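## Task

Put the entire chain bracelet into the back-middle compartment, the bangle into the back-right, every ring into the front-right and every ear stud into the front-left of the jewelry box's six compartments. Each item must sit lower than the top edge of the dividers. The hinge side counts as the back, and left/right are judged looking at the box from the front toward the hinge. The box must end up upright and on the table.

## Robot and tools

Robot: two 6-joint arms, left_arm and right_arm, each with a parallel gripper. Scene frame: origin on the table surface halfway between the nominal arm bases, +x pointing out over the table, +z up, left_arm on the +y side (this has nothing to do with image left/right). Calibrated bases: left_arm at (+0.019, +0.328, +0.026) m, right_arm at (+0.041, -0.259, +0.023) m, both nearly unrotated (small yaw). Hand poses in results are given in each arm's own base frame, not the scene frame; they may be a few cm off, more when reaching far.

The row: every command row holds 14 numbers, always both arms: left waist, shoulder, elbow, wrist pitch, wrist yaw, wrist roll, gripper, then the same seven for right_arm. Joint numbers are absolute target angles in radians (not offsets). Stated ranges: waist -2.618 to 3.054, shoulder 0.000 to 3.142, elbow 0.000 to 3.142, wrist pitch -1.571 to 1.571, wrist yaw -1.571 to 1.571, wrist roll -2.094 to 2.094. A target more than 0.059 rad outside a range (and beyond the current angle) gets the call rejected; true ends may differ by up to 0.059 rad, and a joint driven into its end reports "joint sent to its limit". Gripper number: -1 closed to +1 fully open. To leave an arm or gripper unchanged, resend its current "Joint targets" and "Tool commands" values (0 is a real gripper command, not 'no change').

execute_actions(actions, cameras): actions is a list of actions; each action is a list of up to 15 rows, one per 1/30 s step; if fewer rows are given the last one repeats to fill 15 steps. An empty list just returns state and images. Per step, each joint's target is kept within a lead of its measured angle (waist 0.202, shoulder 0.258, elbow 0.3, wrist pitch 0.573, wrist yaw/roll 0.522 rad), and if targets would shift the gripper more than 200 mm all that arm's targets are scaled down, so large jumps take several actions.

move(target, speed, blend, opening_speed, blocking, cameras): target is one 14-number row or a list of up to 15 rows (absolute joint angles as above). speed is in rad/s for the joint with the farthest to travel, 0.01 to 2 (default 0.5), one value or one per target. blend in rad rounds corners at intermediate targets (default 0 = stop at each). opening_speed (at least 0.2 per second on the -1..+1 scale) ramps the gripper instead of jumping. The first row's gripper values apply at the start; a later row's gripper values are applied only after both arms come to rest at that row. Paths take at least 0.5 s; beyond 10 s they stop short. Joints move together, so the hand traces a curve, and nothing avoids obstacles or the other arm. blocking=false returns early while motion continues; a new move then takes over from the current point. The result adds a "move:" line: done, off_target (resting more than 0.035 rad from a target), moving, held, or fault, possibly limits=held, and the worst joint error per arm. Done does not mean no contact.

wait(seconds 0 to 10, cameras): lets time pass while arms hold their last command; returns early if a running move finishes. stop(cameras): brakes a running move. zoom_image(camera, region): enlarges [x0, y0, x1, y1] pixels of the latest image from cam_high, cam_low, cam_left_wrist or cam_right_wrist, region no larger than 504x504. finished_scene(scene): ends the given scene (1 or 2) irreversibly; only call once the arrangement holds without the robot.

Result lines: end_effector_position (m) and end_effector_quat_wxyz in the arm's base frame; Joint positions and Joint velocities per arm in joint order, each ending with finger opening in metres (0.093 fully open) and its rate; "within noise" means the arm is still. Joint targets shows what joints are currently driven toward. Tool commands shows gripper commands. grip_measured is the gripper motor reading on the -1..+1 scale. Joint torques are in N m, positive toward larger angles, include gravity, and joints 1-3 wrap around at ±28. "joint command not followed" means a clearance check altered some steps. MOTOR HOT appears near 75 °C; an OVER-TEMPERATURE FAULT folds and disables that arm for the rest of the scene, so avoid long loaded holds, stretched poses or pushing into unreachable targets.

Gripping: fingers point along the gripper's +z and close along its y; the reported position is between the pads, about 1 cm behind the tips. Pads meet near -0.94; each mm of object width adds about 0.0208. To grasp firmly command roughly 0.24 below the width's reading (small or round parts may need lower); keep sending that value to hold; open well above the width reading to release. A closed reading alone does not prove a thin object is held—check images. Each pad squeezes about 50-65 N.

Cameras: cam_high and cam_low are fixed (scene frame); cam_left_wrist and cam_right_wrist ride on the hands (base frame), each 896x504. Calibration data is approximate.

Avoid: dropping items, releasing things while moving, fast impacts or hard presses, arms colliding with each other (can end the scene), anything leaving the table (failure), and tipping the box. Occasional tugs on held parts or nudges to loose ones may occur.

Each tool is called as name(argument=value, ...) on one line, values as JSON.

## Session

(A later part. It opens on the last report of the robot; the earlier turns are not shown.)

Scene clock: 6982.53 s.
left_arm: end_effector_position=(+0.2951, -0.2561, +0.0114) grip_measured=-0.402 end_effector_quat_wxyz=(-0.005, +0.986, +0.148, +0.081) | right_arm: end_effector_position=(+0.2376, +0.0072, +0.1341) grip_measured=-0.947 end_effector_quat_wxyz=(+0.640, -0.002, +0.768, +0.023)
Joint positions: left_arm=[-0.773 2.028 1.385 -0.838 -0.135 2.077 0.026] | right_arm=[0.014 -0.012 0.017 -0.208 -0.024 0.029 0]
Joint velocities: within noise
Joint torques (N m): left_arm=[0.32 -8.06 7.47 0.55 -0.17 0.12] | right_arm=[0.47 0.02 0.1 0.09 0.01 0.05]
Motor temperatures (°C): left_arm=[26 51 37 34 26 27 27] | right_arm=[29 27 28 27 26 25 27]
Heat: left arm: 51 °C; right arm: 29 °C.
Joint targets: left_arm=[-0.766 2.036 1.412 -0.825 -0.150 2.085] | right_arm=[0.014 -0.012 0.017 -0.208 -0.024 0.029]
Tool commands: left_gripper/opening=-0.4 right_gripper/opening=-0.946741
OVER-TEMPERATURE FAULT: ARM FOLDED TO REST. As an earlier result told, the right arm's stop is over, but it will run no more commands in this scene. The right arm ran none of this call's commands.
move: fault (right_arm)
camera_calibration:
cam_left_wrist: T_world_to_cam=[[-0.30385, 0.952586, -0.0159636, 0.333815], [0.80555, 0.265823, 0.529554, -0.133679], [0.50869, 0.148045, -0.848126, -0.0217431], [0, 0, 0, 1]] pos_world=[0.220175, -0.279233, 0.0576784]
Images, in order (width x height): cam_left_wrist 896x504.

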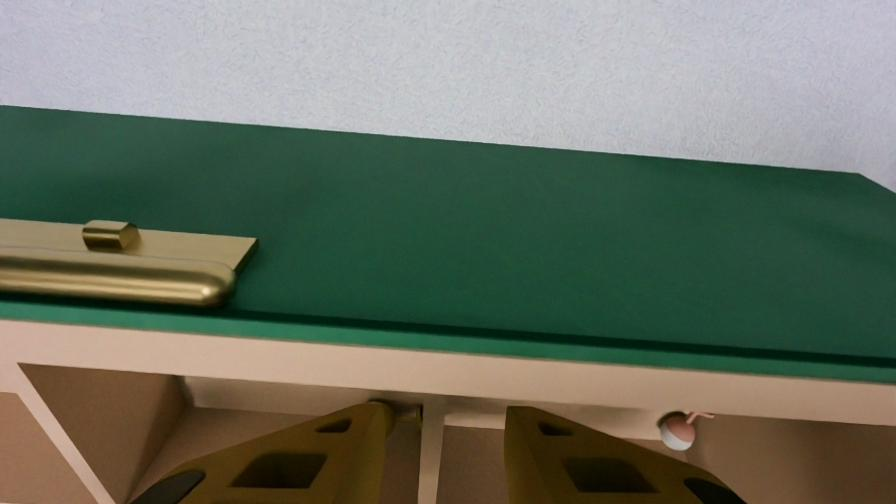

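move(target=[[-0.786,2.036,1.412,-0.83,-0.150,2.085,-0.4,0.014,-0.012,0.017,-0.208,-0.024,0.029,-0.946763],[-0.786,2.048,1.412,-0.83,-0.150,2.085,-0.4,0.014,-0.012,0.017,-0.208,-0.024,0.029,-0.946763]], speed=0.2, cameras=["cam_left_wrist"])

zoom_image(camera="cam_left_wrist", region=[300, 340, 520, 503])

Scene clock: 6993.83 s.
left_arm: end_effector_position=(+0.2930, -0.2571, +0.0068) grip_measured=-0.402 end_effector_quat_wxyz=(-0.010, +0.986, +0.145, +0.077) | right_arm: end_effector_position=(+0.2376, +0.0072, +0.1341) grip_measured=-0.947 end_effector_quat_wxyz=(+0.640, -0.002, +0.768, +0.023)
Joint positions: left_arm=[-0.778 2.041 1.385 -0.836 -0.135 2.077 0.026] | right_arm=[0.014 -0.012 0.017 -0.208 -0.024 0.029 0]
Joint velocities: within noise
Joint torques (N m): left_arm=[-0.79 -8.13 7.42 0.47 -0.16 0.12] | right_arm=[0.49 0.02 0.1 0.09 0.01 0.05]
Motor temperatures (°C): left_arm=[26 51 37 34 26 27 27] | right_arm=[29 27 28 27 26 25 27]
Heat: left arm: 51 °C; right arm: 29 °C.
Joint targets: left_arm=[-0.786 2.048 1.412 -0.830 -0.150 2.085] | right_arm=[0.014 -0.012 0.017 -0.208 -0.024 0.029]
Tool commands: left_gripper/opening=-0.4 right_gripper/opening=-0.946741
OVER-TEMPERATURE FAULT: ARM FOLDED TO REST. As an earlier result told, the right arm's stop is over, but it will run no more commands in this scene. The right arm ran none of this call's commands.
move: fault (right_arm)
camera_calibration:
cam_left_wrist: T_world_to_cam=[[-0.298481, 0.954395, -0.00619978, 0.332886], [0.811212, 0.257113, 0.525193, -0.133101], [0.502836, 0.151731, -0.85096, -0.0217395], [0, 0, 0, 1]] pos_world=[0.218265, -0.280184, 0.0534683]
Images, in order (width x height): cam_left_wrist 896x504.

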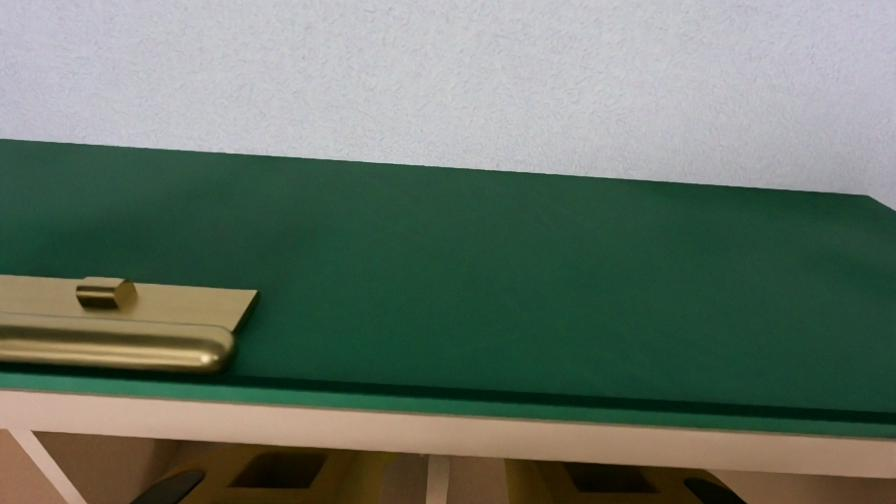

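Scaled by 2.291 from the camera's 896x504 image, which has a finer 1280x720 frame.

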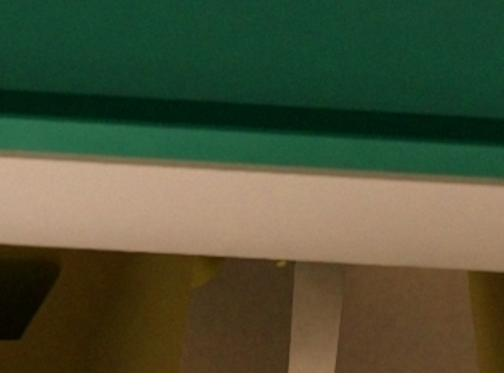

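move(target=[[-0.786,2.062,1.412,-0.83,-0.15,2.085,-0.4,0.014,-0.012,0.017,-0.208,-0.024,0.029,-0.946763]], speed=0.1, cameras=["cam_left_wrist"])

Scene clock: 7052.60 s.
left_arm: end_effector_position=(+0.2920, -0.2561, +0.0020) grip_measured=-0.402 end_effector_quat_wxyz=(-0.015, +0.987, +0.144, +0.073) | right_arm: end_effector_position=(+0.2376, +0.0072, +0.1341) grip_measured=-0.947 end_effector_quat_wxyz=(+0.640, -0.002, +0.768, +0.023)
Joint positions: left_arm=[-0.778 2.054 1.385 -0.836 -0.135 2.077 0.026] | right_arm=[0.014 -0.012 0.017 -0.208 -0.024 0.029 0]
Joint velocities: within noise
Joint torques (N m): left_arm=[-0.79 -8.14 7.38 0.44 -0.16 0.11] | right_arm=[0.47 0.02 0.09 0.09 0.01 0.05]
Motor temperatures (°C): left_arm=[26 50 38 33 26 27 27] | right_arm=[29 27 28 27 26 25 27]
Heat: left arm: 50 °C; right arm: 29 °C.
Joint targets: left_arm=[-0.786 2.062 1.412 -0.830 -0.150 2.085] | right_arm=[0.014 -0.012 0.017 -0.208 -0.024 0.029]
Tool commands: left_gripper/opening=-0.4 right_gripper/opening=-0.946741
OVER-TEMPERATURE FAULT: ARM FOLDED TO REST. As an earlier result told, the right arm's stop is over, but it will run no more commands in this scene. The right arm ran none of this call's commands.
move: fault (right_arm)
camera_calibration:
cam_left_wrist: T_world_to_cam=[[-0.298486, 0.9544, 0.00524839, 0.331587], [0.816038, 0.252354, 0.519999, -0.132647], [0.494962, 0.159495, -0.854151, -0.0211562], [0, 0, 0, 1]] pos_world=[0.217691, -0.279618, 0.0491655]
Images, in order (width x height): cam_left_wrist 896x504.

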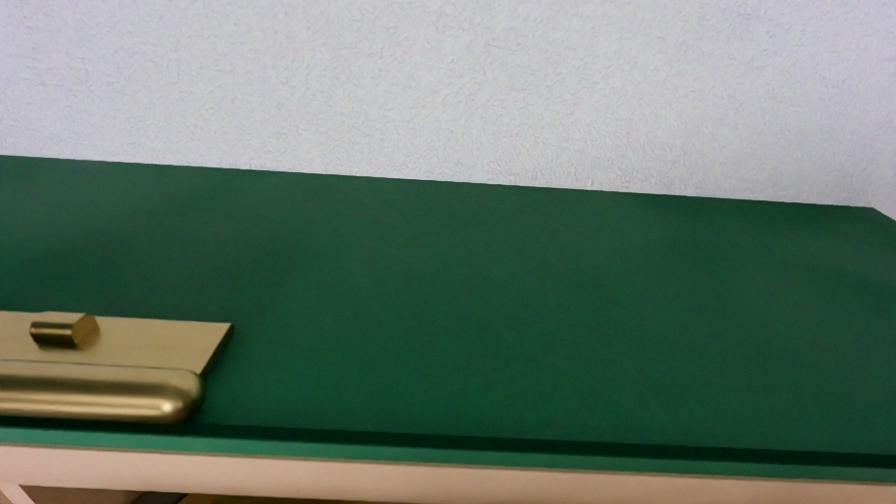

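move(target=[[-0.786,2.074,1.412,-0.83,-0.15,2.085,-0.4,0.014,-0.012,0.017,-0.208,-0.024,0.029,-0.946763]], speed=0.1, cameras=[])

move(target=[[-0.786,2.084,1.412,-0.83,-0.15,2.085,-0.4,0.014,-0.012,0.017,-0.208,-0.024,0.029,-0.946763]], speed=0.1, cameras=[])

Scene clock: 7062.47 s.
left_arm: end_effector_position=(+0.2910, -0.2551, -0.0023) grip_measured=-0.402 end_effector_quat_wxyz=(-0.020, +0.987, +0.144, +0.070) | right_arm: end_effector_position=(+0.2376, +0.0072, +0.1341) grip_measured=-0.947 end_effector_quat_wxyz=(+0.640, -0.002, +0.768, +0.023)
Joint positions: left_arm=[-0.778 2.066 1.385 -0.836 -0.135 2.078 0.026] | right_arm=[0.014 -0.012 0.017 -0.208 -0.024 0.029 0]
Joint velocities: within noise
Joint torques (N m): left_arm=[-0.79 -8.14 7.34 0.42 -0.16 0.12] | right_arm=[0.49 0.02 0.1 0.09 0.01 0.06]
Motor temperatures (°C): left_arm=[26 49 38 33 26 27 27] | right_arm=[29 27 28 27 26 25 27]
Heat: left arm: 49 °C; right arm: 29 °C.
Joint targets: left_arm=[-0.786 2.074 1.412 -0.830 -0.150 2.085] | right_arm=[0.014 -0.012 0.017 -0.208 -0.024 0.029]
Tool commands: left_gripper/opening=-0.4 right_gripper/opening=-0.94674
OVER-TEMPERATURE FAULT: ARM FOLDED TO REST. As an earlier result told, the right arm's stop is over, but it will run no more commands in this scene. The right arm ran none of this call's commands.
move: fault (right_arm)
No camera images: "cameras" was empty.

Scene clock: 7063.17 s.
left_arm: end_effector_position=(+0.2902, -0.2543, -0.0059) grip_measured=-0.402 end_effector_quat_wxyz=(-0.023, +0.987, +0.143, +0.067) | right_arm: end_effector_position=(+0.2376, +0.0072, +0.1341) grip_measured=-0.947 end_effector_quat_wxyz=(+0.640, -0.002, +0.768, +0.023)
Joint positions: left_arm=[-0.778 2.075 1.385 -0.836 -0.135 2.078 0.026] | right_arm=[0.014 -0.012 0.017 -0.208 -0.024 0.029 0]
Joint velocities: within noise
Joint torques (N m): left_arm=[-0.79 -8.18 7.3 0.4 -0.16 0.12] | right_arm=[0.49 0.02 0.1 0.09 0.01 0.05]
Motor temperatures (°C): left_arm=[26 49 38 33 26 27 27] | right_arm=[29 27 28 27 26 25 27]
Heat: left arm: 49 °C; right arm: 29 °C.
Joint targets: left_arm=[-0.786 2.084 1.412 -0.830 -0.150 2.085] | right_arm=[0.014 -0.012 0.017 -0.208 -0.024 0.029]
Tool commands: left_gripper/opening=-0.4 right_gripper/opening=-0.94674
OVER-TEMPERATURE FAULT: ARM FOLDED TO REST. As an earlier result told, the right arm's stop is over, but it will run no more commands in this scene. The right arm ran none of this call's commands.
move: fault (right_arm)
No camera images: "cameras" was empty.

move(target=[[-0.786,2.096,1.412,-0.83,-0.15,2.085,-0.4,0.014,-0.012,0.017,-0.208,-0.024,0.029,-0.946763]], speed=0.1, cameras=["cam_left_wrist","cam_low","cam_high"])

Scene clock: 7075.20 s.
left_arm: end_effector_position=(+0.2891, -0.2533, -0.0102) grip_measured=-0.402 end_effector_quat_wxyz=(-0.028, +0.987, +0.143, +0.063) | right_arm: end_effector_position=(+0.2376, +0.0072, +0.1341) grip_measured=-0.947 end_effector_quat_wxyz=(+0.640, -0.002, +0.768, +0.023)
Joint positions: left_arm=[-0.778 2.087 1.385 -0.836 -0.135 2.078 0.026] | right_arm=[0.014 -0.012 0.017 -0.208 -0.024 0.029 0]
Joint velocities: within noise
Joint torques (N m): left_arm=[-0.79 -8.24 7.25 0.37 -0.16 0.11] | right_arm=[0.49 0.01 0.09 0.09 0.01 0.05]
Motor temperatures (°C): left_arm=[26 49 38 33 26 27 27] | right_arm=[29 27 28 27 26 25 27]
Heat: left arm: 49 °C; right arm: 29 °C.
Joint targets: left_arm=[-0.786 2.096 1.412 -0.830 -0.150 2.085] | right_arm=[0.014 -0.012 0.017 -0.208 -0.024 0.029]
Tool commands: left_gripper/opening=-0.4 right_gripper/opening=-0.94674
OVER-TEMPERATURE FAULT: ARM FOLDED TO REST. As an earlier result told, the right arm's stop is over, but it will run no more commands in this scene. The right arm ran none of this call's commands.
move: fault (right_arm)
camera_calibration:
cam_left_wrist: T_world_to_cam=[[-0.297645, 0.954038, 0.034921, 0.328135], [0.828409, 0.239924, 0.506138, -0.131535], [0.474496, 0.179578, -0.861745, -0.0197671], [0, 0, 0, 1]] pos_world=[0.216012, -0.277945, 0.038082]
Images, in order (width x height): cam_high 896x504, cam_low 896x504, cam_left_wrist 896x504.

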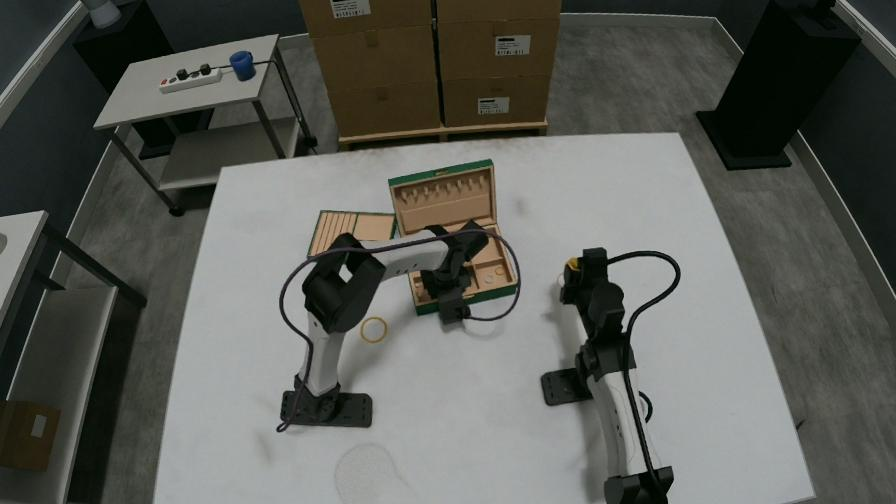

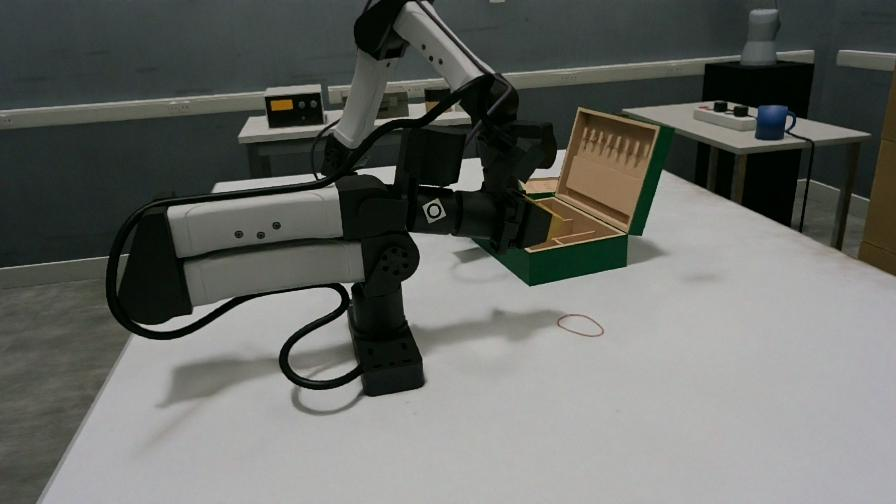

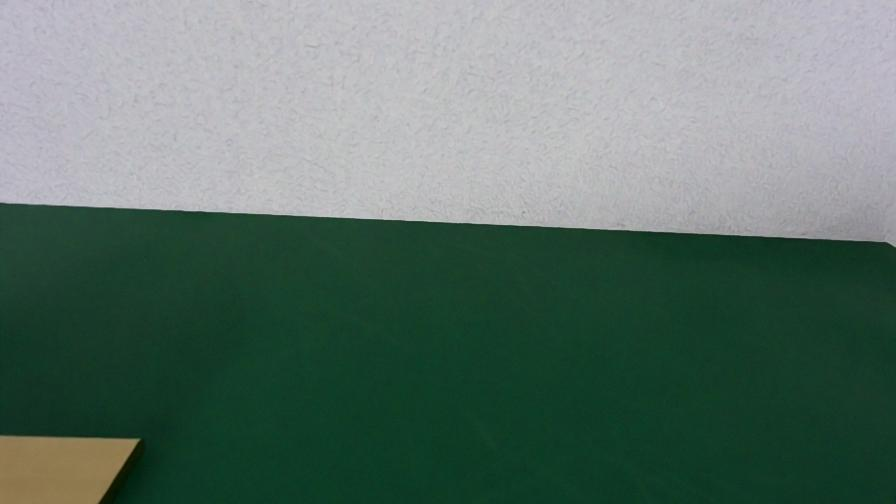

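move(target=[[-0.786,2.108,1.412,-0.83,-0.15,2.085,-0.4,0.014,-0.012,0.017,-0.208,-0.024,0.029,-0.946763]], speed=0.1, cameras=[])

move(target=[[-0.786,2.118,1.412,-0.83,-0.15,2.085,-0.4,0.014,-0.012,0.017,-0.208,-0.024,0.029,-0.946763]], speed=0.1, cameras=[])

Scene clock: 7086.50 s.
left_arm: end_effector_position=(+0.2894, -0.2534, -0.0110) grip_measured=-0.402 end_effector_quat_wxyz=(-0.029, +0.987, +0.143, +0.063) | right_arm: end_effector_position=(+0.2376, +0.0072, +0.1341) grip_measured=-0.947 end_effector_quat_wxyz=(+0.640, -0.002, +0.768, +0.023)
Joint positions: left_arm=[-0.778 2.091 1.387 -0.837 -0.136 2.078 0.026] | right_arm=[0.014 -0.012 0.017 -0.208 -0.024 0.029 0]
Joint velocities: within noise
Joint torques (N m): left_arm=[-0.79 -7.51 7.02 0.38 -0.15 0.12] | right_arm=[0.47 0.03 0.09 0.09 0.01 0.05]
Motor temperatures (°C): left_arm=[26 49 38 32 26 27 27] | right_arm=[29 27 28 27 26 25 27]
Heat: left arm: 49 °C; right arm: 29 °C.
Joint targets: left_arm=[-0.786 2.108 1.412 -0.830 -0.150 2.085] | right_arm=[0.014 -0.012 0.017 -0.208 -0.024 0.029]
Tool commands: left_gripper/opening=-0.4 right_gripper/opening=-0.94674
OVER-TEMPERATURE FAULT: ARM FOLDED TO REST. As an earlier result told, the right arm's stop is over, but it will run no more commands in this scene. The right arm ran none of this call's commands.
move: fault (right_arm)
No camera images: "cameras" was empty.

Scene clock: 7087.20 s.
left_arm: end_effector_position=(+0.2897, -0.2532, -0.0112) grip_measured=-0.402 end_effector_quat_wxyz=(-0.031, +0.987, +0.143, +0.062) | right_arm: end_effector_position=(+0.2376, +0.0072, +0.1341) grip_measured=-0.947 end_effector_quat_wxyz=(+0.640, -0.002, +0.768, +0.023)
Joint positions: left_arm=[-0.778 2.095 1.392 -0.843 -0.138 2.078 0.026] | right_arm=[0.014 -0.012 0.017 -0.208 -0.024 0.029 0]
Joint velocities: within noise
Joint torques (N m): left_arm=[-0.79 -7.02 6.58 0.44 -0.13 0.12] | right_arm=[0.49 0.03 0.1 0.09 0.01 0.05]
Motor temperatures (°C): left_arm=[26 49 38 32 26 27 27] | right_arm=[29 27 28 27 26 25 27]
Heat: left arm: 49 °C; right arm: 29 °C.
Joint targets: left_arm=[-0.786 2.118 1.412 -0.830 -0.150 2.085] | right_arm=[0.014 -0.012 0.017 -0.208 -0.024 0.029]
Tool commands: left_gripper/opening=-0.4 right_gripper/opening=-0.94674
OVER-TEMPERATURE FAULT: ARM FOLDED TO REST. As an earlier result told, the right arm's stop is over, but it will run no more commands in this scene. The right arm ran none of this call's commands.
move: fault (right_arm)
No camera images: "cameras" was empty.

move(target=[[-0.808,2.112,1.412,-0.853,-0.15,2.085,-0.4,0.014,-0.012,0.017,-0.208,-0.024,0.029,-0.946763]], speed=0.1, cameras=[])

move(target=[[-0.808,1.99,1.512,-0.99,-0.15,2.085,-0.4,0.014,-0.012,0.017,-0.208,-0.024,0.029,-0.946763]], speed=0.2, cameras=["cam_left_wrist"])

Scene clock: 7100.43 s.
left_arm: end_effector_position=(+0.2867, -0.2562, -0.0109) grip_measured=-0.402 end_effector_quat_wxyz=(-0.036, +0.988, +0.134, +0.068) | right_arm: end_effector_position=(+0.2376, +0.0072, +0.1341) grip_measured=-0.947 end_effector_quat_wxyz=(+0.640, -0.002, +0.768, +0.023)
Joint positions: left_arm=[-0.796 2.095 1.393 -0.844 -0.152 2.078 0.026] | right_arm=[0.014 -0.012 0.017 -0.208 -0.024 0.029 0]
Joint velocities: within noise
Joint torques (N m): left_arm=[-1.16 -7.54 6.54 0.21 0.02 0.12] | right_arm=[0.49 0.02 0.1 0.09 0.01 0.05]
Motor temperatures (°C): left_arm=[26 50 39 32 26 27 27] | right_arm=[29 27 28 27 26 25 27]
Heat: left arm: 50 °C; right arm: 29 °C.
Joint targets: left_arm=[-0.808 2.112 1.412 -0.853 -0.150 2.085] | right_arm=[0.014 -0.012 0.017 -0.208 -0.024 0.029]
Tool commands: left_gripper/opening=-0.4 right_gripper/opening=-0.946741
OVER-TEMPERATURE FAULT: ARM FOLDED TO REST. As an earlier result told, the right arm's stop is over, but it will run no more commands in this scene. The right arm ran none of this call's commands.
move: fault (right_arm)
No camera images: "cameras" was empty.

Scene clock: 7101.77 s.
left_arm: end_effector_position=(+0.2893, -0.2614, +0.0376) grip_measured=-0.402 end_effector_quat_wxyz=(-0.024, +0.988, +0.133, +0.077) | right_arm: end_effector_position=(+0.2376, +0.0072, +0.1341) grip_measured=-0.947 end_effector_quat_wxyz=(+0.640, -0.002, +0.768, +0.023)
Joint positions: left_arm=[-0.801 2.022 1.487 -0.983 -0.152 2.078 0.026] | right_arm=[0.014 -0.012 0.017 -0.208 -0.024 0.029 0]
Joint velocities: within noise
Joint torques (N m): left_arm=[-0.8 -11.79 7.38 0.3 0.03 0.11] | right_arm=[0.49 0.02 0.09 0.09 0.01 0.05]
Motor temperatures (°C): left_arm=[26 50 39 32 26 27 27] | right_arm=[29 27 28 27 26 25 27]
Heat: left arm: 50 °C; right arm: 29 °C.
Joint targets: left_arm=[-0.808 1.990 1.512 -0.990 -0.150 2.085] | right_arm=[0.014 -0.012 0.017 -0.208 -0.024 0.029]
Tool commands: left_gripper/opening=-0.4 right_gripper/opening=-0.94674
OVER-TEMPERATURE FAULT: ARM FOLDED TO REST. As an earlier result told, the right arm's stop is over, but it will run no more commands in this scene. The right arm ran none of this call's commands.
move: fault (right_arm)
camera_calibration:
cam_left_wrist: T_world_to_cam=[[-0.277616, 0.960366, 0.0250428, 0.330458], [0.819526, 0.22314, 0.527812, -0.156533], [0.501304, 0.167052, -0.848992, 0.0113542], [0, 0, 0, 1]] pos_world=[0.214332, -0.284328, 0.0839842]
Images, in order (width x height): cam_left_wrist 896x504.

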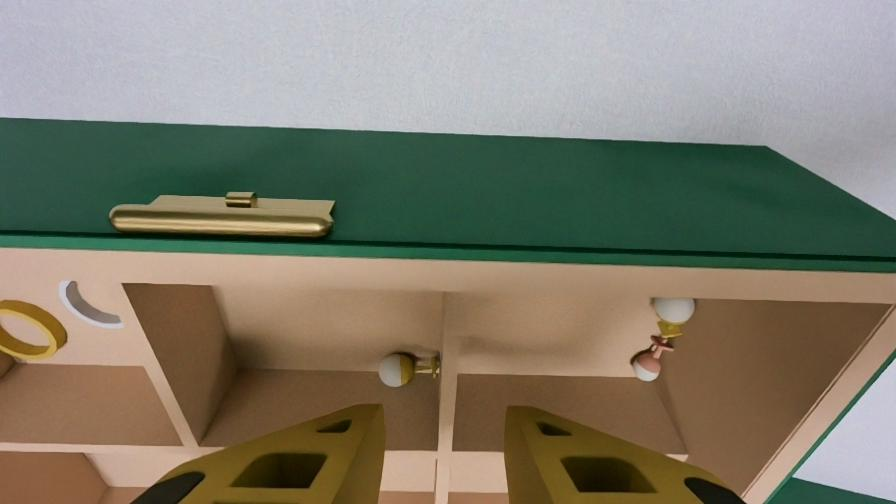

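move(target=[[-0.742,2.07,1.58,-0.982,-0.15,2.085,-0.4,0.014,-0.012,0.017,-0.208,-0.024,0.029,-0.946763]], speed=0.3, cameras=["cam_left_wrist"])

Scene clock: 7188.00 s.
left_arm: end_effector_position=(+0.3148, -0.2552, +0.0376) grip_measured=-0.402 end_effector_quat_wxyz=(-0.020, +0.983, +0.161, +0.081) | right_arm: end_effector_position=(+0.2376, +0.0072, +0.1341) grip_measured=-0.947 end_effector_quat_wxyz=(+0.640, -0.002, +0.768, +0.023)
Joint positions: left_arm=[-0.744 2.064 1.549 -0.986 -0.152 2.078 0.026] | right_arm=[0.014 -0.012 0.017 -0.208 -0.024 0.029 0]
Joint velocities: within noise
Joint torques (N m): left_arm=[-0.02 -8.69 7.92 0.43 0.03 0.11] | right_arm=[0.49 0.02 0.09 0.09 0.01 0.05]
Motor temperatures (°C): left_arm=[26 61 40 31 26 27 27] | right_arm=[29 27 28 27 26 25 27]
Heat: left arm: 61 °C; right arm: 29 °C.
Joint targets: left_arm=[-0.742 2.070 1.580 -0.982 -0.150 2.085] | right_arm=[0.014 -0.012 0.017 -0.208 -0.024 0.029]
Tool commands: left_gripper/opening=-0.4 right_gripper/opening=-0.94674
OVER-TEMPERATURE FAULT: ARM FOLDED TO REST. As an earlier result told, the right arm's stop is over, but it will run no more commands in this scene. The right arm ran none of this call's commands.
move: fault (right_arm)
camera_calibration:
cam_left_wrist: T_world_to_cam=[[-0.331224, 0.943497, 0.010226, 0.344717], [0.799174, 0.274763, 0.534628, -0.159479], [0.50161, 0.185254, -0.845026, 0.00189388], [0, 0, 0, 1]] pos_world=[0.24068, -0.281771, 0.0833374]
Images, in order (width x height): cam_left_wrist 896x504.

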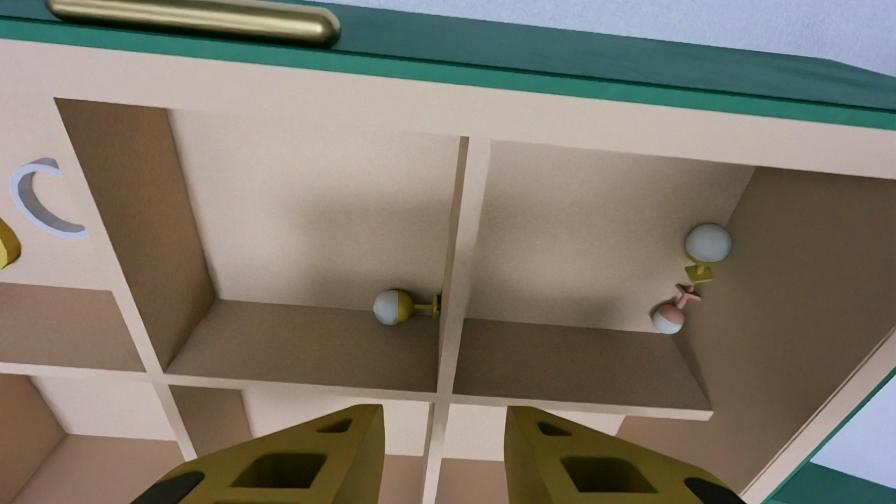

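move(target=[[-0.762,2.103,1.458,-0.858,-0.15,2.085,-0.4,0.014,-0.012,0.017,-0.208,-0.024,0.029,-0.946763]], speed=0.1, cameras=["cam_left_wrist"])

Scene clock: 7207.67 s.
left_arm: end_effector_position=(+0.3106, -0.2568, +0.0061) grip_measured=-0.402 end_effector_quat_wxyz=(-0.020, +0.984, +0.156, +0.081) | right_arm: end_effector_position=(+0.2376, +0.0072, +0.1341) grip_measured=-0.947 end_effector_quat_wxyz=(+0.640, -0.002, +0.768, +0.023)
Joint positions: left_arm=[-0.754 2.096 1.465 -0.871 -0.152 2.078 0.026] | right_arm=[0.014 -0.012 0.017 -0.208 -0.024 0.029 0]
Joint velocities: within noise
Joint torques (N m): left_arm=[-0.8 -8.61 4.45 0.51 0.02 0.11] | right_arm=[0.49 0.02 0.09 0.09 0.01 0.05]
Motor temperatures (°C): left_arm=[26 56 40 31 26 27 27] | right_arm=[29 27 28 27 26 25 27]
Heat: left arm: 56 °C; right arm: 29 °C.
Joint targets: left_arm=[-0.762 2.103 1.458 -0.858 -0.150 2.085] | right_arm=[0.014 -0.012 0.017 -0.208 -0.024 0.029]
Tool commands: left_gripper/opening=-0.4 right_gripper/opening=-0.94674
OVER-TEMPERATURE FAULT: ARM FOLDED TO REST. As an earlier result told, the right arm's stop is over, but it will run no more commands in this scene. The right arm ran none of this call's commands.
move: fault (right_arm)
camera_calibration:
cam_left_wrist: T_world_to_cam=[[-0.32185, 0.946736, 0.010226, 0.343027], [0.801859, 0.266823, 0.534628, -0.141737], [0.503422, 0.18027, -0.845026, -0.024149], [0, 0, 0, 1]] pos_world=[0.236213, -0.282584, 0.0518619]
Images, in order (width x height): cam_left_wrist 896x504.

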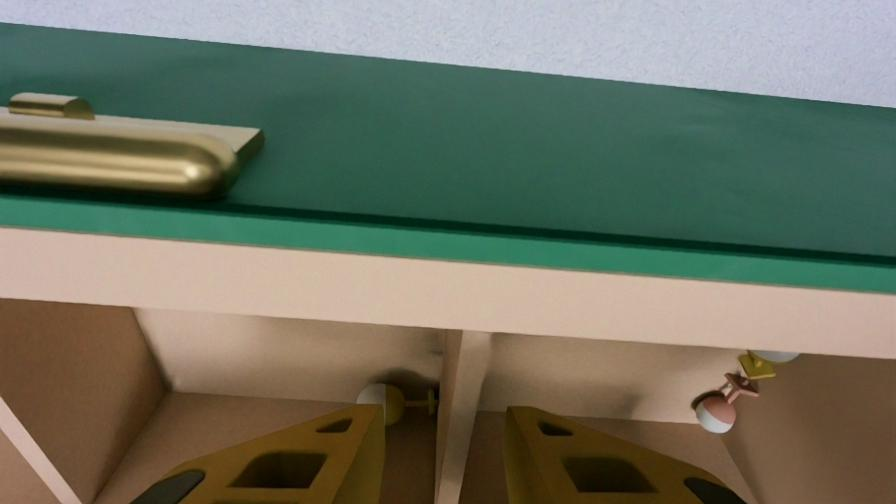

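move(target=[[-0.762,2.103,1.443,-0.844,-0.15,2.085,-0.4,0.014,-0.012,0.017,-0.208,-0.024,0.029,-0.946763]], speed=0.06, cameras=["cam_left_wrist"])

move(target=[[-0.762,2.103,1.428,-0.83,-0.15,2.085,-0.4,0.014,-0.012,0.017,-0.208,-0.024,0.029,-0.946763]], speed=0.06, cameras=["cam_left_wrist"])

Scene clock: 7220.10 s.
left_arm: end_effector_position=(+0.3096, -0.2558, +0.0028) grip_measured=-0.402 end_effector_quat_wxyz=(-0.020, +0.984, +0.156, +0.081) | right_arm: end_effector_position=(+0.2376, +0.0072, +0.1341) grip_measured=-0.947 end_effector_quat_wxyz=(+0.640, -0.002, +0.768, +0.023)
Joint positions: left_arm=[-0.754 2.096 1.451 -0.857 -0.152 2.078 0.026] | right_arm=[0.014 -0.012 0.017 -0.208 -0.024 0.029 0]
Joint velocities: within noise
Joint torques (N m): left_arm=[-0.8 -8.58 4.36 0.53 0.02 0.11] | right_arm=[0.49 0.02 0.1 0.09 0.01 0.05]
Motor temperatures (°C): left_arm=[26 56 40 31 26 27 27] | right_arm=[29 27 28 27 26 25 27]
Heat: left arm: 56 °C; right arm: 29 °C.
Joint targets: left_arm=[-0.762 2.103 1.443 -0.844 -0.150 2.085] | right_arm=[0.014 -0.012 0.017 -0.208 -0.024 0.029]
Tool commands: left_gripper/opening=-0.4 right_gripper/opening=-0.94674
OVER-TEMPERATURE FAULT: ARM FOLDED TO REST. As an earlier result told, the right arm's stop is over, but it will run no more commands in this scene. The right arm ran none of this call's commands.
move: fault (right_arm)
camera_calibration:
cam_left_wrist: T_world_to_cam=[[-0.32185, 0.946736, 0.010226, 0.341844], [0.801859, 0.266823, 0.534628, -0.139428], [0.503422, 0.18027, -0.845026, -0.0265875], [0, 0, 0, 1]] pos_world=[0.235209, -0.28164, 0.0485793]
Images, in order (width x height): cam_left_wrist 896x504.

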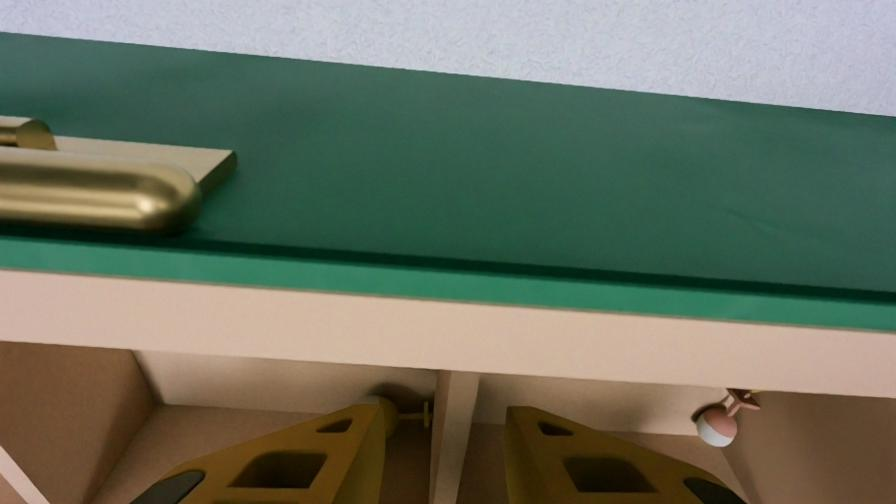

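Scene clock: 7220.93 s.
left_arm: end_effector_position=(+0.3083, -0.2547, -0.0007) grip_measured=-0.402 end_effector_quat_wxyz=(-0.020, +0.984, +0.156, +0.081) | right_arm: end_effector_position=(+0.2376, +0.0072, +0.1341) grip_measured=-0.947 end_effector_quat_wxyz=(+0.640, -0.002, +0.768, +0.023)
Joint positions: left_arm=[-0.754 2.096 1.436 -0.843 -0.152 2.078 0.026] | right_arm=[0.014 -0.012 0.017 -0.208 -0.024 0.029 0]
Joint velocities: within noise
Joint torques (N m): left_arm=[-0.8 -8.55 4.33 0.52 0.03 0.11] | right_arm=[0.49 0.02 0.1 0.09 0.01 0.05]
Motor temperatures (°C): left_arm=[26 56 40 31 26 27 27] | right_arm=[29 27 28 27 26 25 27]
Heat: left arm: 56 °C; right arm: 29 °C.
Joint targets: left_arm=[-0.762 2.103 1.428 -0.830 -0.150 2.085] | right_arm=[0.014 -0.012 0.017 -0.208 -0.024 0.029]
Tool commands: left_gripper/opening=-0.4 right_gripper/opening=-0.94674
OVER-TEMPERATURE FAULT: ARM FOLDED TO REST. As an earlier result told, the right arm's stop is over, but it will run no more commands in this scene. The right arm ran none of this call's commands.
move: fault (right_arm)
camera_calibration:
cam_left_wrist: T_world_to_cam=[[-0.321844, 0.94673, 0.0108996, 0.340388], [0.802157, 0.266544, 0.534321, -0.137069], [0.502953, 0.180711, -0.845211, -0.0288364], [0, 0, 0, 1]] pos_world=[0.234006, -0.28051, 0.0451558]
Images, in order (width x height): cam_left_wrist 896x504.

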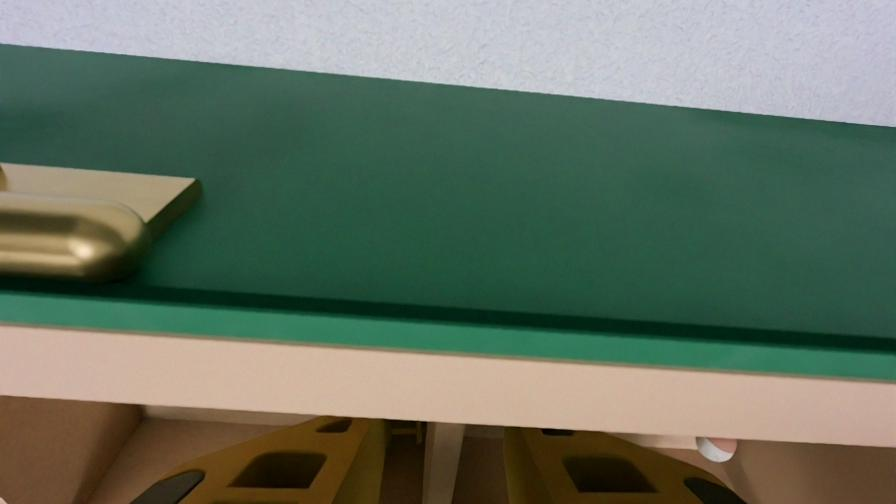

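move(target=[[-0.762,2.103,1.413,-0.812,-0.15,2.085,-0.4,0.014,-0.012,0.017,-0.208,-0.024,0.029,-0.946763]], speed=0.06, cameras=[])

move(target=[[-0.762,2.103,1.403,-0.800,-0.15,2.085,-0.4,0.014,-0.012,0.017,-0.208,-0.024,0.029,-0.946763]], speed=0.06, cameras=["cam_left_wrist"])

Scene clock: 7230.43 s.
left_arm: end_effector_position=(+0.3077, -0.2541, -0.0040) grip_measured=-0.402 end_effector_quat_wxyz=(-0.019, +0.984, +0.156, +0.082) | right_arm: end_effector_position=(+0.2376, +0.0072, +0.1341) grip_measured=-0.947 end_effector_quat_wxyz=(+0.640, -0.002, +0.768, +0.023)
Joint positions: left_arm=[-0.754 2.096 1.421 -0.825 -0.152 2.078 0.026] | right_arm=[0.014 -0.012 0.017 -0.208 -0.024 0.029 0]
Joint velocities: within noise
Joint torques (N m): left_arm=[-0.79 -8.53 4.29 0.53 0.03 0.11] | right_arm=[0.49 0.02 0.1 0.09 0.01 0.06]
Motor temperatures (°C): left_arm=[26 55 39 31 26 27 27] | right_arm=[29 27 28 27 26 25 27]
Heat: left arm: 55 °C; right arm: 29 °C.
Joint targets: left_arm=[-0.762 2.103 1.413 -0.812 -0.150 2.085] | right_arm=[0.014 -0.012 0.017 -0.208 -0.024 0.029]
Tool commands: left_gripper/opening=-0.4 right_gripper/opening=-0.94674
OVER-TEMPERATURE FAULT: ARM FOLDED TO REST. As an earlier result told, the right arm's stop is over, but it will run no more commands in this scene. The right arm ran none of this call's commands.
move: fault (right_arm)
No camera images: "cameras" was empty.

Scene clock: 7231.20 s.
left_arm: end_effector_position=(+0.3072, -0.2536, -0.0063) grip_measured=-0.402 end_effector_quat_wxyz=(-0.018, +0.984, +0.156, +0.082) | right_arm: end_effector_position=(+0.2376, +0.0072, +0.1341) grip_measured=-0.947 end_effector_quat_wxyz=(+0.640, -0.002, +0.768, +0.023)
Joint positions: left_arm=[-0.754 2.096 1.411 -0.813 -0.152 2.078 0.026] | right_arm=[0.014 -0.012 0.017 -0.208 -0.024 0.029 0]
Joint velocities: within noise
Joint torques (N m): left_arm=[-0.79 -8.5 4.29 0.52 0.03 0.11] | right_arm=[0.49 0.02 0.1 0.09 0.01 0.05]
Motor temperatures (°C): left_arm=[26 55 39 31 26 27 27] | right_arm=[29 27 28 27 26 25 27]
Heat: left arm: 55 °C; right arm: 29 °C.
Joint targets: left_arm=[-0.762 2.103 1.403 -0.800 -0.150 2.085] | right_arm=[0.014 -0.012 0.017 -0.208 -0.024 0.029]
Tool commands: left_gripper/opening=-0.4 right_gripper/opening=-0.94674
OVER-TEMPERATURE FAULT: ARM FOLDED TO REST. As an earlier result told, the right arm's stop is over, but it will run no more commands in this scene. The right arm ran none of this call's commands.
move: fault (right_arm)
camera_calibration:
cam_left_wrist: T_world_to_cam=[[-0.321873, 0.946758, 0.00685799, 0.339063], [0.800371, 0.268222, 0.536156, -0.132416], [0.50577, 0.178063, -0.844091, -0.0347963], [0, 0, 0, 1]] pos_world=[0.232716, -0.279298, 0.0392989]
Images, in order (width x height): cam_left_wrist 896x504.

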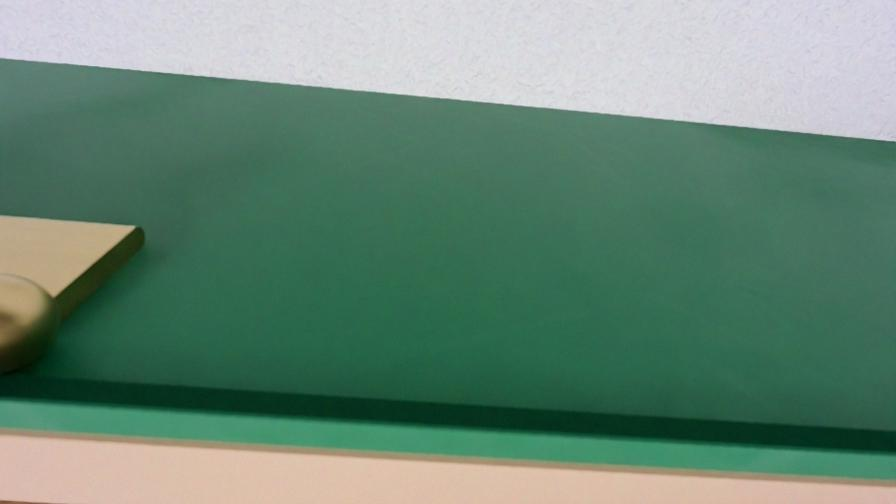

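move(target=[[-0.762,2.07,1.51,-0.92,-0.15,2.085,-0.4,0.014,-0.012,0.017,-0.208,-0.024,0.029,-0.946763]], speed=0.15, cameras=["cam_left_wrist"])

Scene clock: 7239.60 s.
left_arm: end_effector_position=(+0.3072, -0.2536, +0.0096) grip_measured=-0.402 end_effector_quat_wxyz=(-0.030, +0.985, +0.155, +0.073) | right_arm: end_effector_position=(+0.2376, +0.0072, +0.1341) grip_measured=-0.947 end_effector_quat_wxyz=(+0.640, -0.002, +0.768, +0.023)
Joint positions: left_arm=[-0.754 2.096 1.482 -0.913 -0.152 2.078 0.026] | right_arm=[0.014 -0.012 0.017 -0.208 -0.024 0.029 0]
Joint velocities: within noise
Joint torques (N m): left_arm=[-0.8 -11.58 7.54 0.26 0.02 0.12] | right_arm=[0.49 0.03 0.1 0.09 0.01 0.06]
Motor temperatures (°C): left_arm=[26 55 39 31 26 27 27] | right_arm=[29 27 28 27 26 25 27]
Heat: left arm: 55 °C; right arm: 29 °C.
Joint targets: left_arm=[-0.762 2.070 1.510 -0.920 -0.150 2.085] | right_arm=[0.014 -0.012 0.017 -0.208 -0.024 0.029]
Tool commands: left_gripper/opening=-0.4 right_gripper/opening=-0.94674
OVER-TEMPERATURE FAULT: ARM FOLDED TO REST. As an earlier result told, the right arm's stop is over, but it will run no more commands in this scene. The right arm ran none of this call's commands.
move: fault (right_arm)
camera_calibration:
cam_left_wrist: T_world_to_cam=[[-0.321449, 0.946359, 0.0327854, 0.338502], [0.81172, 0.257557, 0.524189, -0.147039], [0.487627, 0.195113, -0.85097, -0.0114053], [0, 0, 0, 1]] pos_world=[0.233728, -0.280248, 0.056273]
Images, in order (width x height): cam_left_wrist 896x504.

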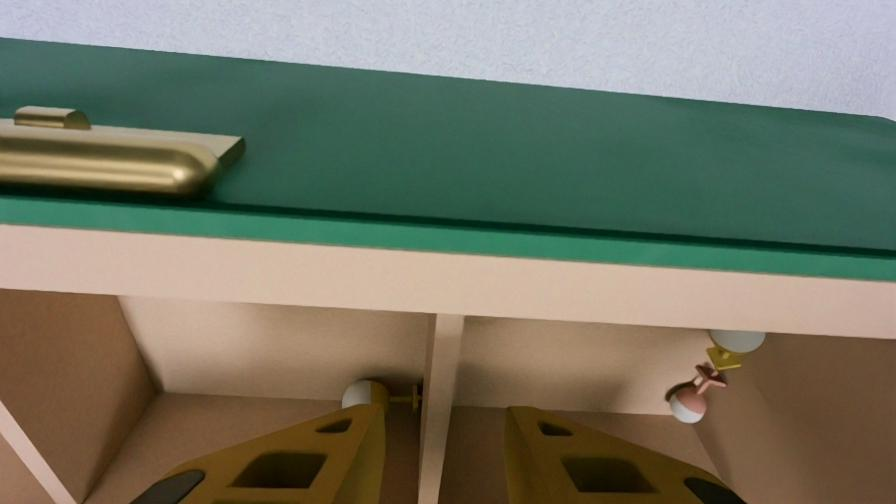

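move(target=[[-0.771,2.108,1.47,-0.874,-0.15,2.085,-0.4,0.014,-0.012,0.017,-0.208,-0.024,0.029,-0.946763]], speed=0.1, cameras=["cam_left_wrist"])

Scene clock: 7271.10 s.
left_arm: end_effector_position=(+0.3095, -0.2608, +0.0099) grip_measured=-0.402 end_effector_quat_wxyz=(-0.019, +0.985, +0.152, +0.082) | right_arm: end_effector_position=(+0.2376, +0.0072, +0.1341) grip_measured=-0.947 end_effector_quat_wxyz=(+0.640, -0.002, +0.768, +0.023)
Joint positions: left_arm=[-0.763 2.096 1.482 -0.887 -0.152 2.078 0.026] | right_arm=[0.014 -0.012 0.017 -0.208 -0.024 0.029 0]
Joint velocities: within noise
Joint torques (N m): left_arm=[-0.79 -8.18 4.1 0.53 0.02 0.11] | right_arm=[0.47 0.03 0.1 0.09 0.01 0.05]
Motor temperatures (°C): left_arm=[26 60 39 31 26 27 27] | right_arm=[29 27 28 27 26 25 27]
Heat: left arm: 60 °C; right arm: 29 °C.
Joint targets: left_arm=[-0.771 2.108 1.470 -0.874 -0.150 2.085] | right_arm=[0.014 -0.012 0.017 -0.208 -0.024 0.029]
Tool commands: left_gripper/opening=-0.4 right_gripper/opening=-0.94674
OVER-TEMPERATURE FAULT: ARM FOLDED TO REST. As an earlier result told, the right arm's stop is over, but it will run no more commands in this scene. The right arm ran none of this call's commands.
move: fault (right_arm)
camera_calibration:
cam_left_wrist: T_world_to_cam=[[-0.313174, 0.949648, 0.0095524, 0.344522], [0.803974, 0.259753, 0.534934, -0.144327], [0.505517, 0.175207, -0.84484, -0.0215766], [0, 0, 0, 1]] pos_world=[0.234838, -0.285904, 0.0556857]
Images, in order (width x height): cam_left_wrist 896x504.

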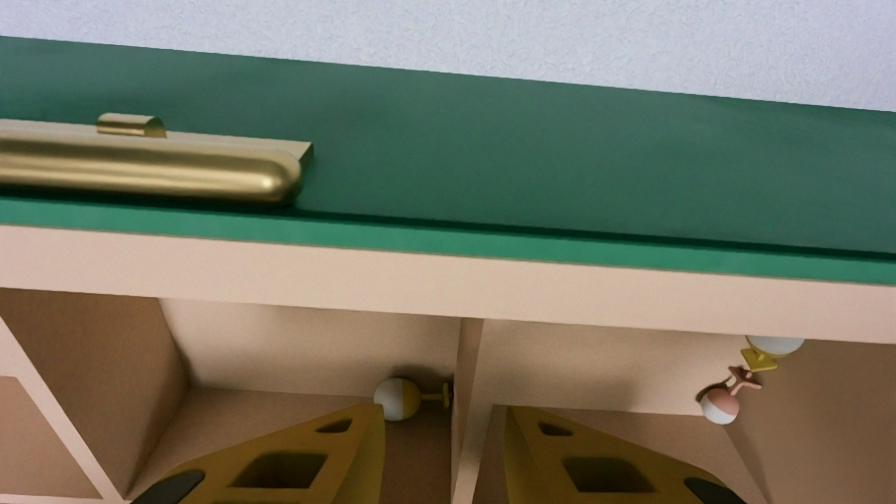

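move(target=[[-0.752,2.108,1.47,-0.886,-0.15,2.085,-0.4,0.014,-0.012,0.017,-0.208,-0.024,0.029,-0.946763]], speed=0.1, cameras=["cam_left_wrist"])

Scene clock: 7291.80 s.
left_arm: end_effector_position=(+0.3107, -0.2599, +0.0100) grip_measured=-0.402 end_effector_quat_wxyz=(-0.018, +0.985, +0.153, +0.082) | right_arm: end_effector_position=(+0.2376, +0.0072, +0.1341) grip_measured=-0.947 end_effector_quat_wxyz=(+0.640, -0.002, +0.768, +0.023)
Joint positions: left_arm=[-0.76 2.096 1.482 -0.885 -0.152 2.078 0.026] | right_arm=[0.014 -0.012 0.017 -0.208 -0.024 0.029 0]
Joint velocities: within noise
Joint torques (N m): left_arm=[0.43 -8.18 4.11 0.38 0.03 0.11] | right_arm=[0.47 0.02 0.1 0.09 0.01 0.06]
Motor temperatures (°C): left_arm=[26 57 38 31 26 27 27] | right_arm=[29 27 28 27 26 25 27]
Heat: left arm: 57 °C; right arm: 29 °C.
Joint targets: left_arm=[-0.752 2.108 1.470 -0.886 -0.150 2.085] | right_arm=[0.014 -0.012 0.017 -0.208 -0.024 0.029]
Tool commands: left_gripper/opening=-0.4 right_gripper/opening=-0.946741
OVER-TEMPERATURE FAULT: ARM FOLDED TO REST. As an earlier result told, the right arm's stop is over, but it will run no more commands in this scene. The right arm ran none of this call's commands.
move: fault (right_arm)
camera_calibration:
cam_left_wrist: T_world_to_cam=[[-0.316804, 0.948455, 0.00820521, 0.344863], [0.802385, 0.263381, 0.535545, -0.144164], [0.50578, 0.176247, -0.844467, -0.0221688], [0, 0, 0, 1]] pos_world=[0.236142, -0.28521, 0.0556558]
Images, in order (width x height): cam_left_wrist 896x504.

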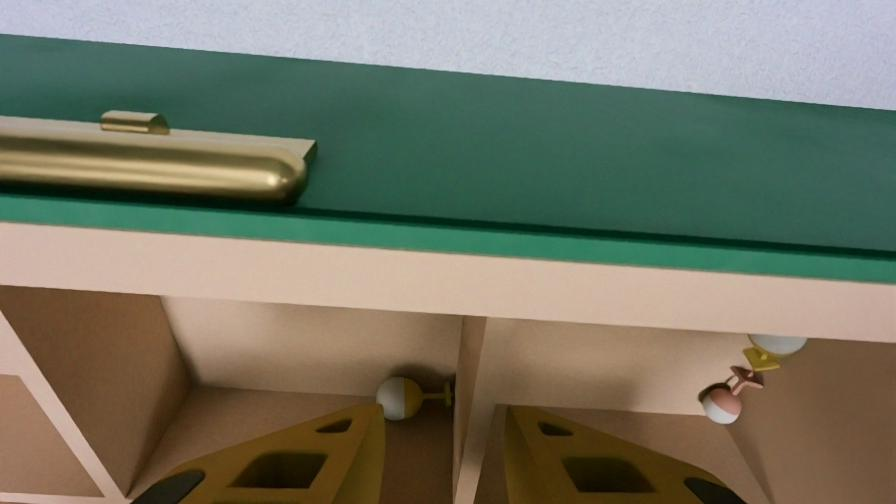

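move(target=[[-0.752,2.108,1.47,-0.905,-0.15,2.085,-0.4,0.014,-0.012,0.017,-0.208,-0.024,0.029,-0.946763]], speed=0.1, cameras=["cam_left_wrist"])

Scene clock: 7305.27 s.
left_arm: end_effector_position=(+0.3085, -0.2577, +0.0098) grip_measured=-0.402 end_effector_quat_wxyz=(-0.024, +0.985, +0.153, +0.078) | right_arm: end_effector_position=(+0.2376, +0.0072, +0.1341) grip_measured=-0.947 end_effector_quat_wxyz=(+0.640, -0.002, +0.768, +0.023)
Joint positions: left_arm=[-0.76 2.096 1.482 -0.898 -0.152 2.078 0.026] | right_arm=[0.014 -0.012 0.017 -0.208 -0.024 0.029 0]
Joint velocities: within noise
Joint torques (N m): left_arm=[0.43 -8.16 4.08 0.31 0.02 0.11] | right_arm=[0.47 0.02 0.09 0.09 0.01 0.06]
Motor temperatures (°C): left_arm=[26 56 38 31 26 27 27] | right_arm=[29 27 28 27 26 25 27]
Heat: left arm: 56 °C; right arm: 29 °C.
Joint targets: left_arm=[-0.752 2.108 1.470 -0.905 -0.150 2.085] | right_arm=[0.014 -0.012 0.017 -0.208 -0.024 0.029]
Tool commands: left_gripper/opening=-0.4 right_gripper/opening=-0.94674
OVER-TEMPERATURE FAULT: ARM FOLDED TO REST. As an earlier result told, the right arm's stop is over, but it will run no more commands in this scene. The right arm ran none of this call's commands.
move: fault (right_arm)
camera_calibration:
cam_left_wrist: T_world_to_cam=[[-0.316673, 0.948331, 0.0196555, 0.341933], [0.807397, 0.25862, 0.530307, -0.145531], [0.497824, 0.183804, -0.847578, -0.017144], [0, 0, 0, 1]] pos_world=[0.234317, -0.283477, 0.0559246]
Images, in order (width x height): cam_left_wrist 896x504.

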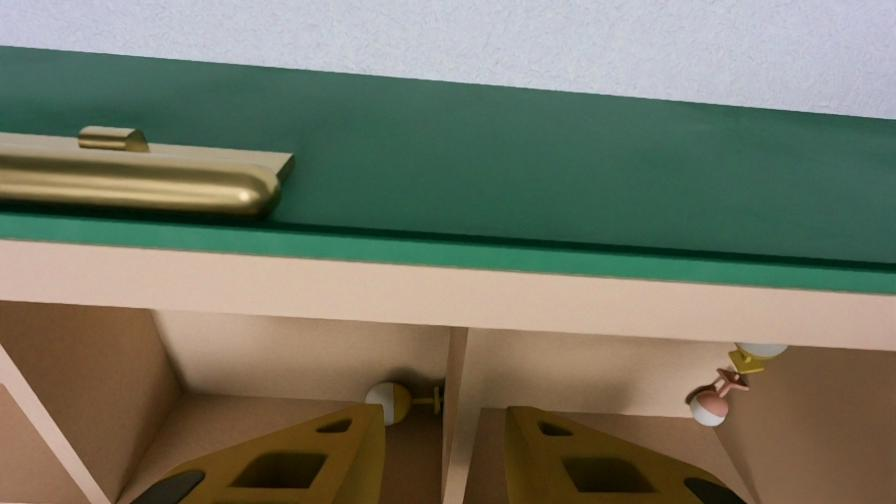

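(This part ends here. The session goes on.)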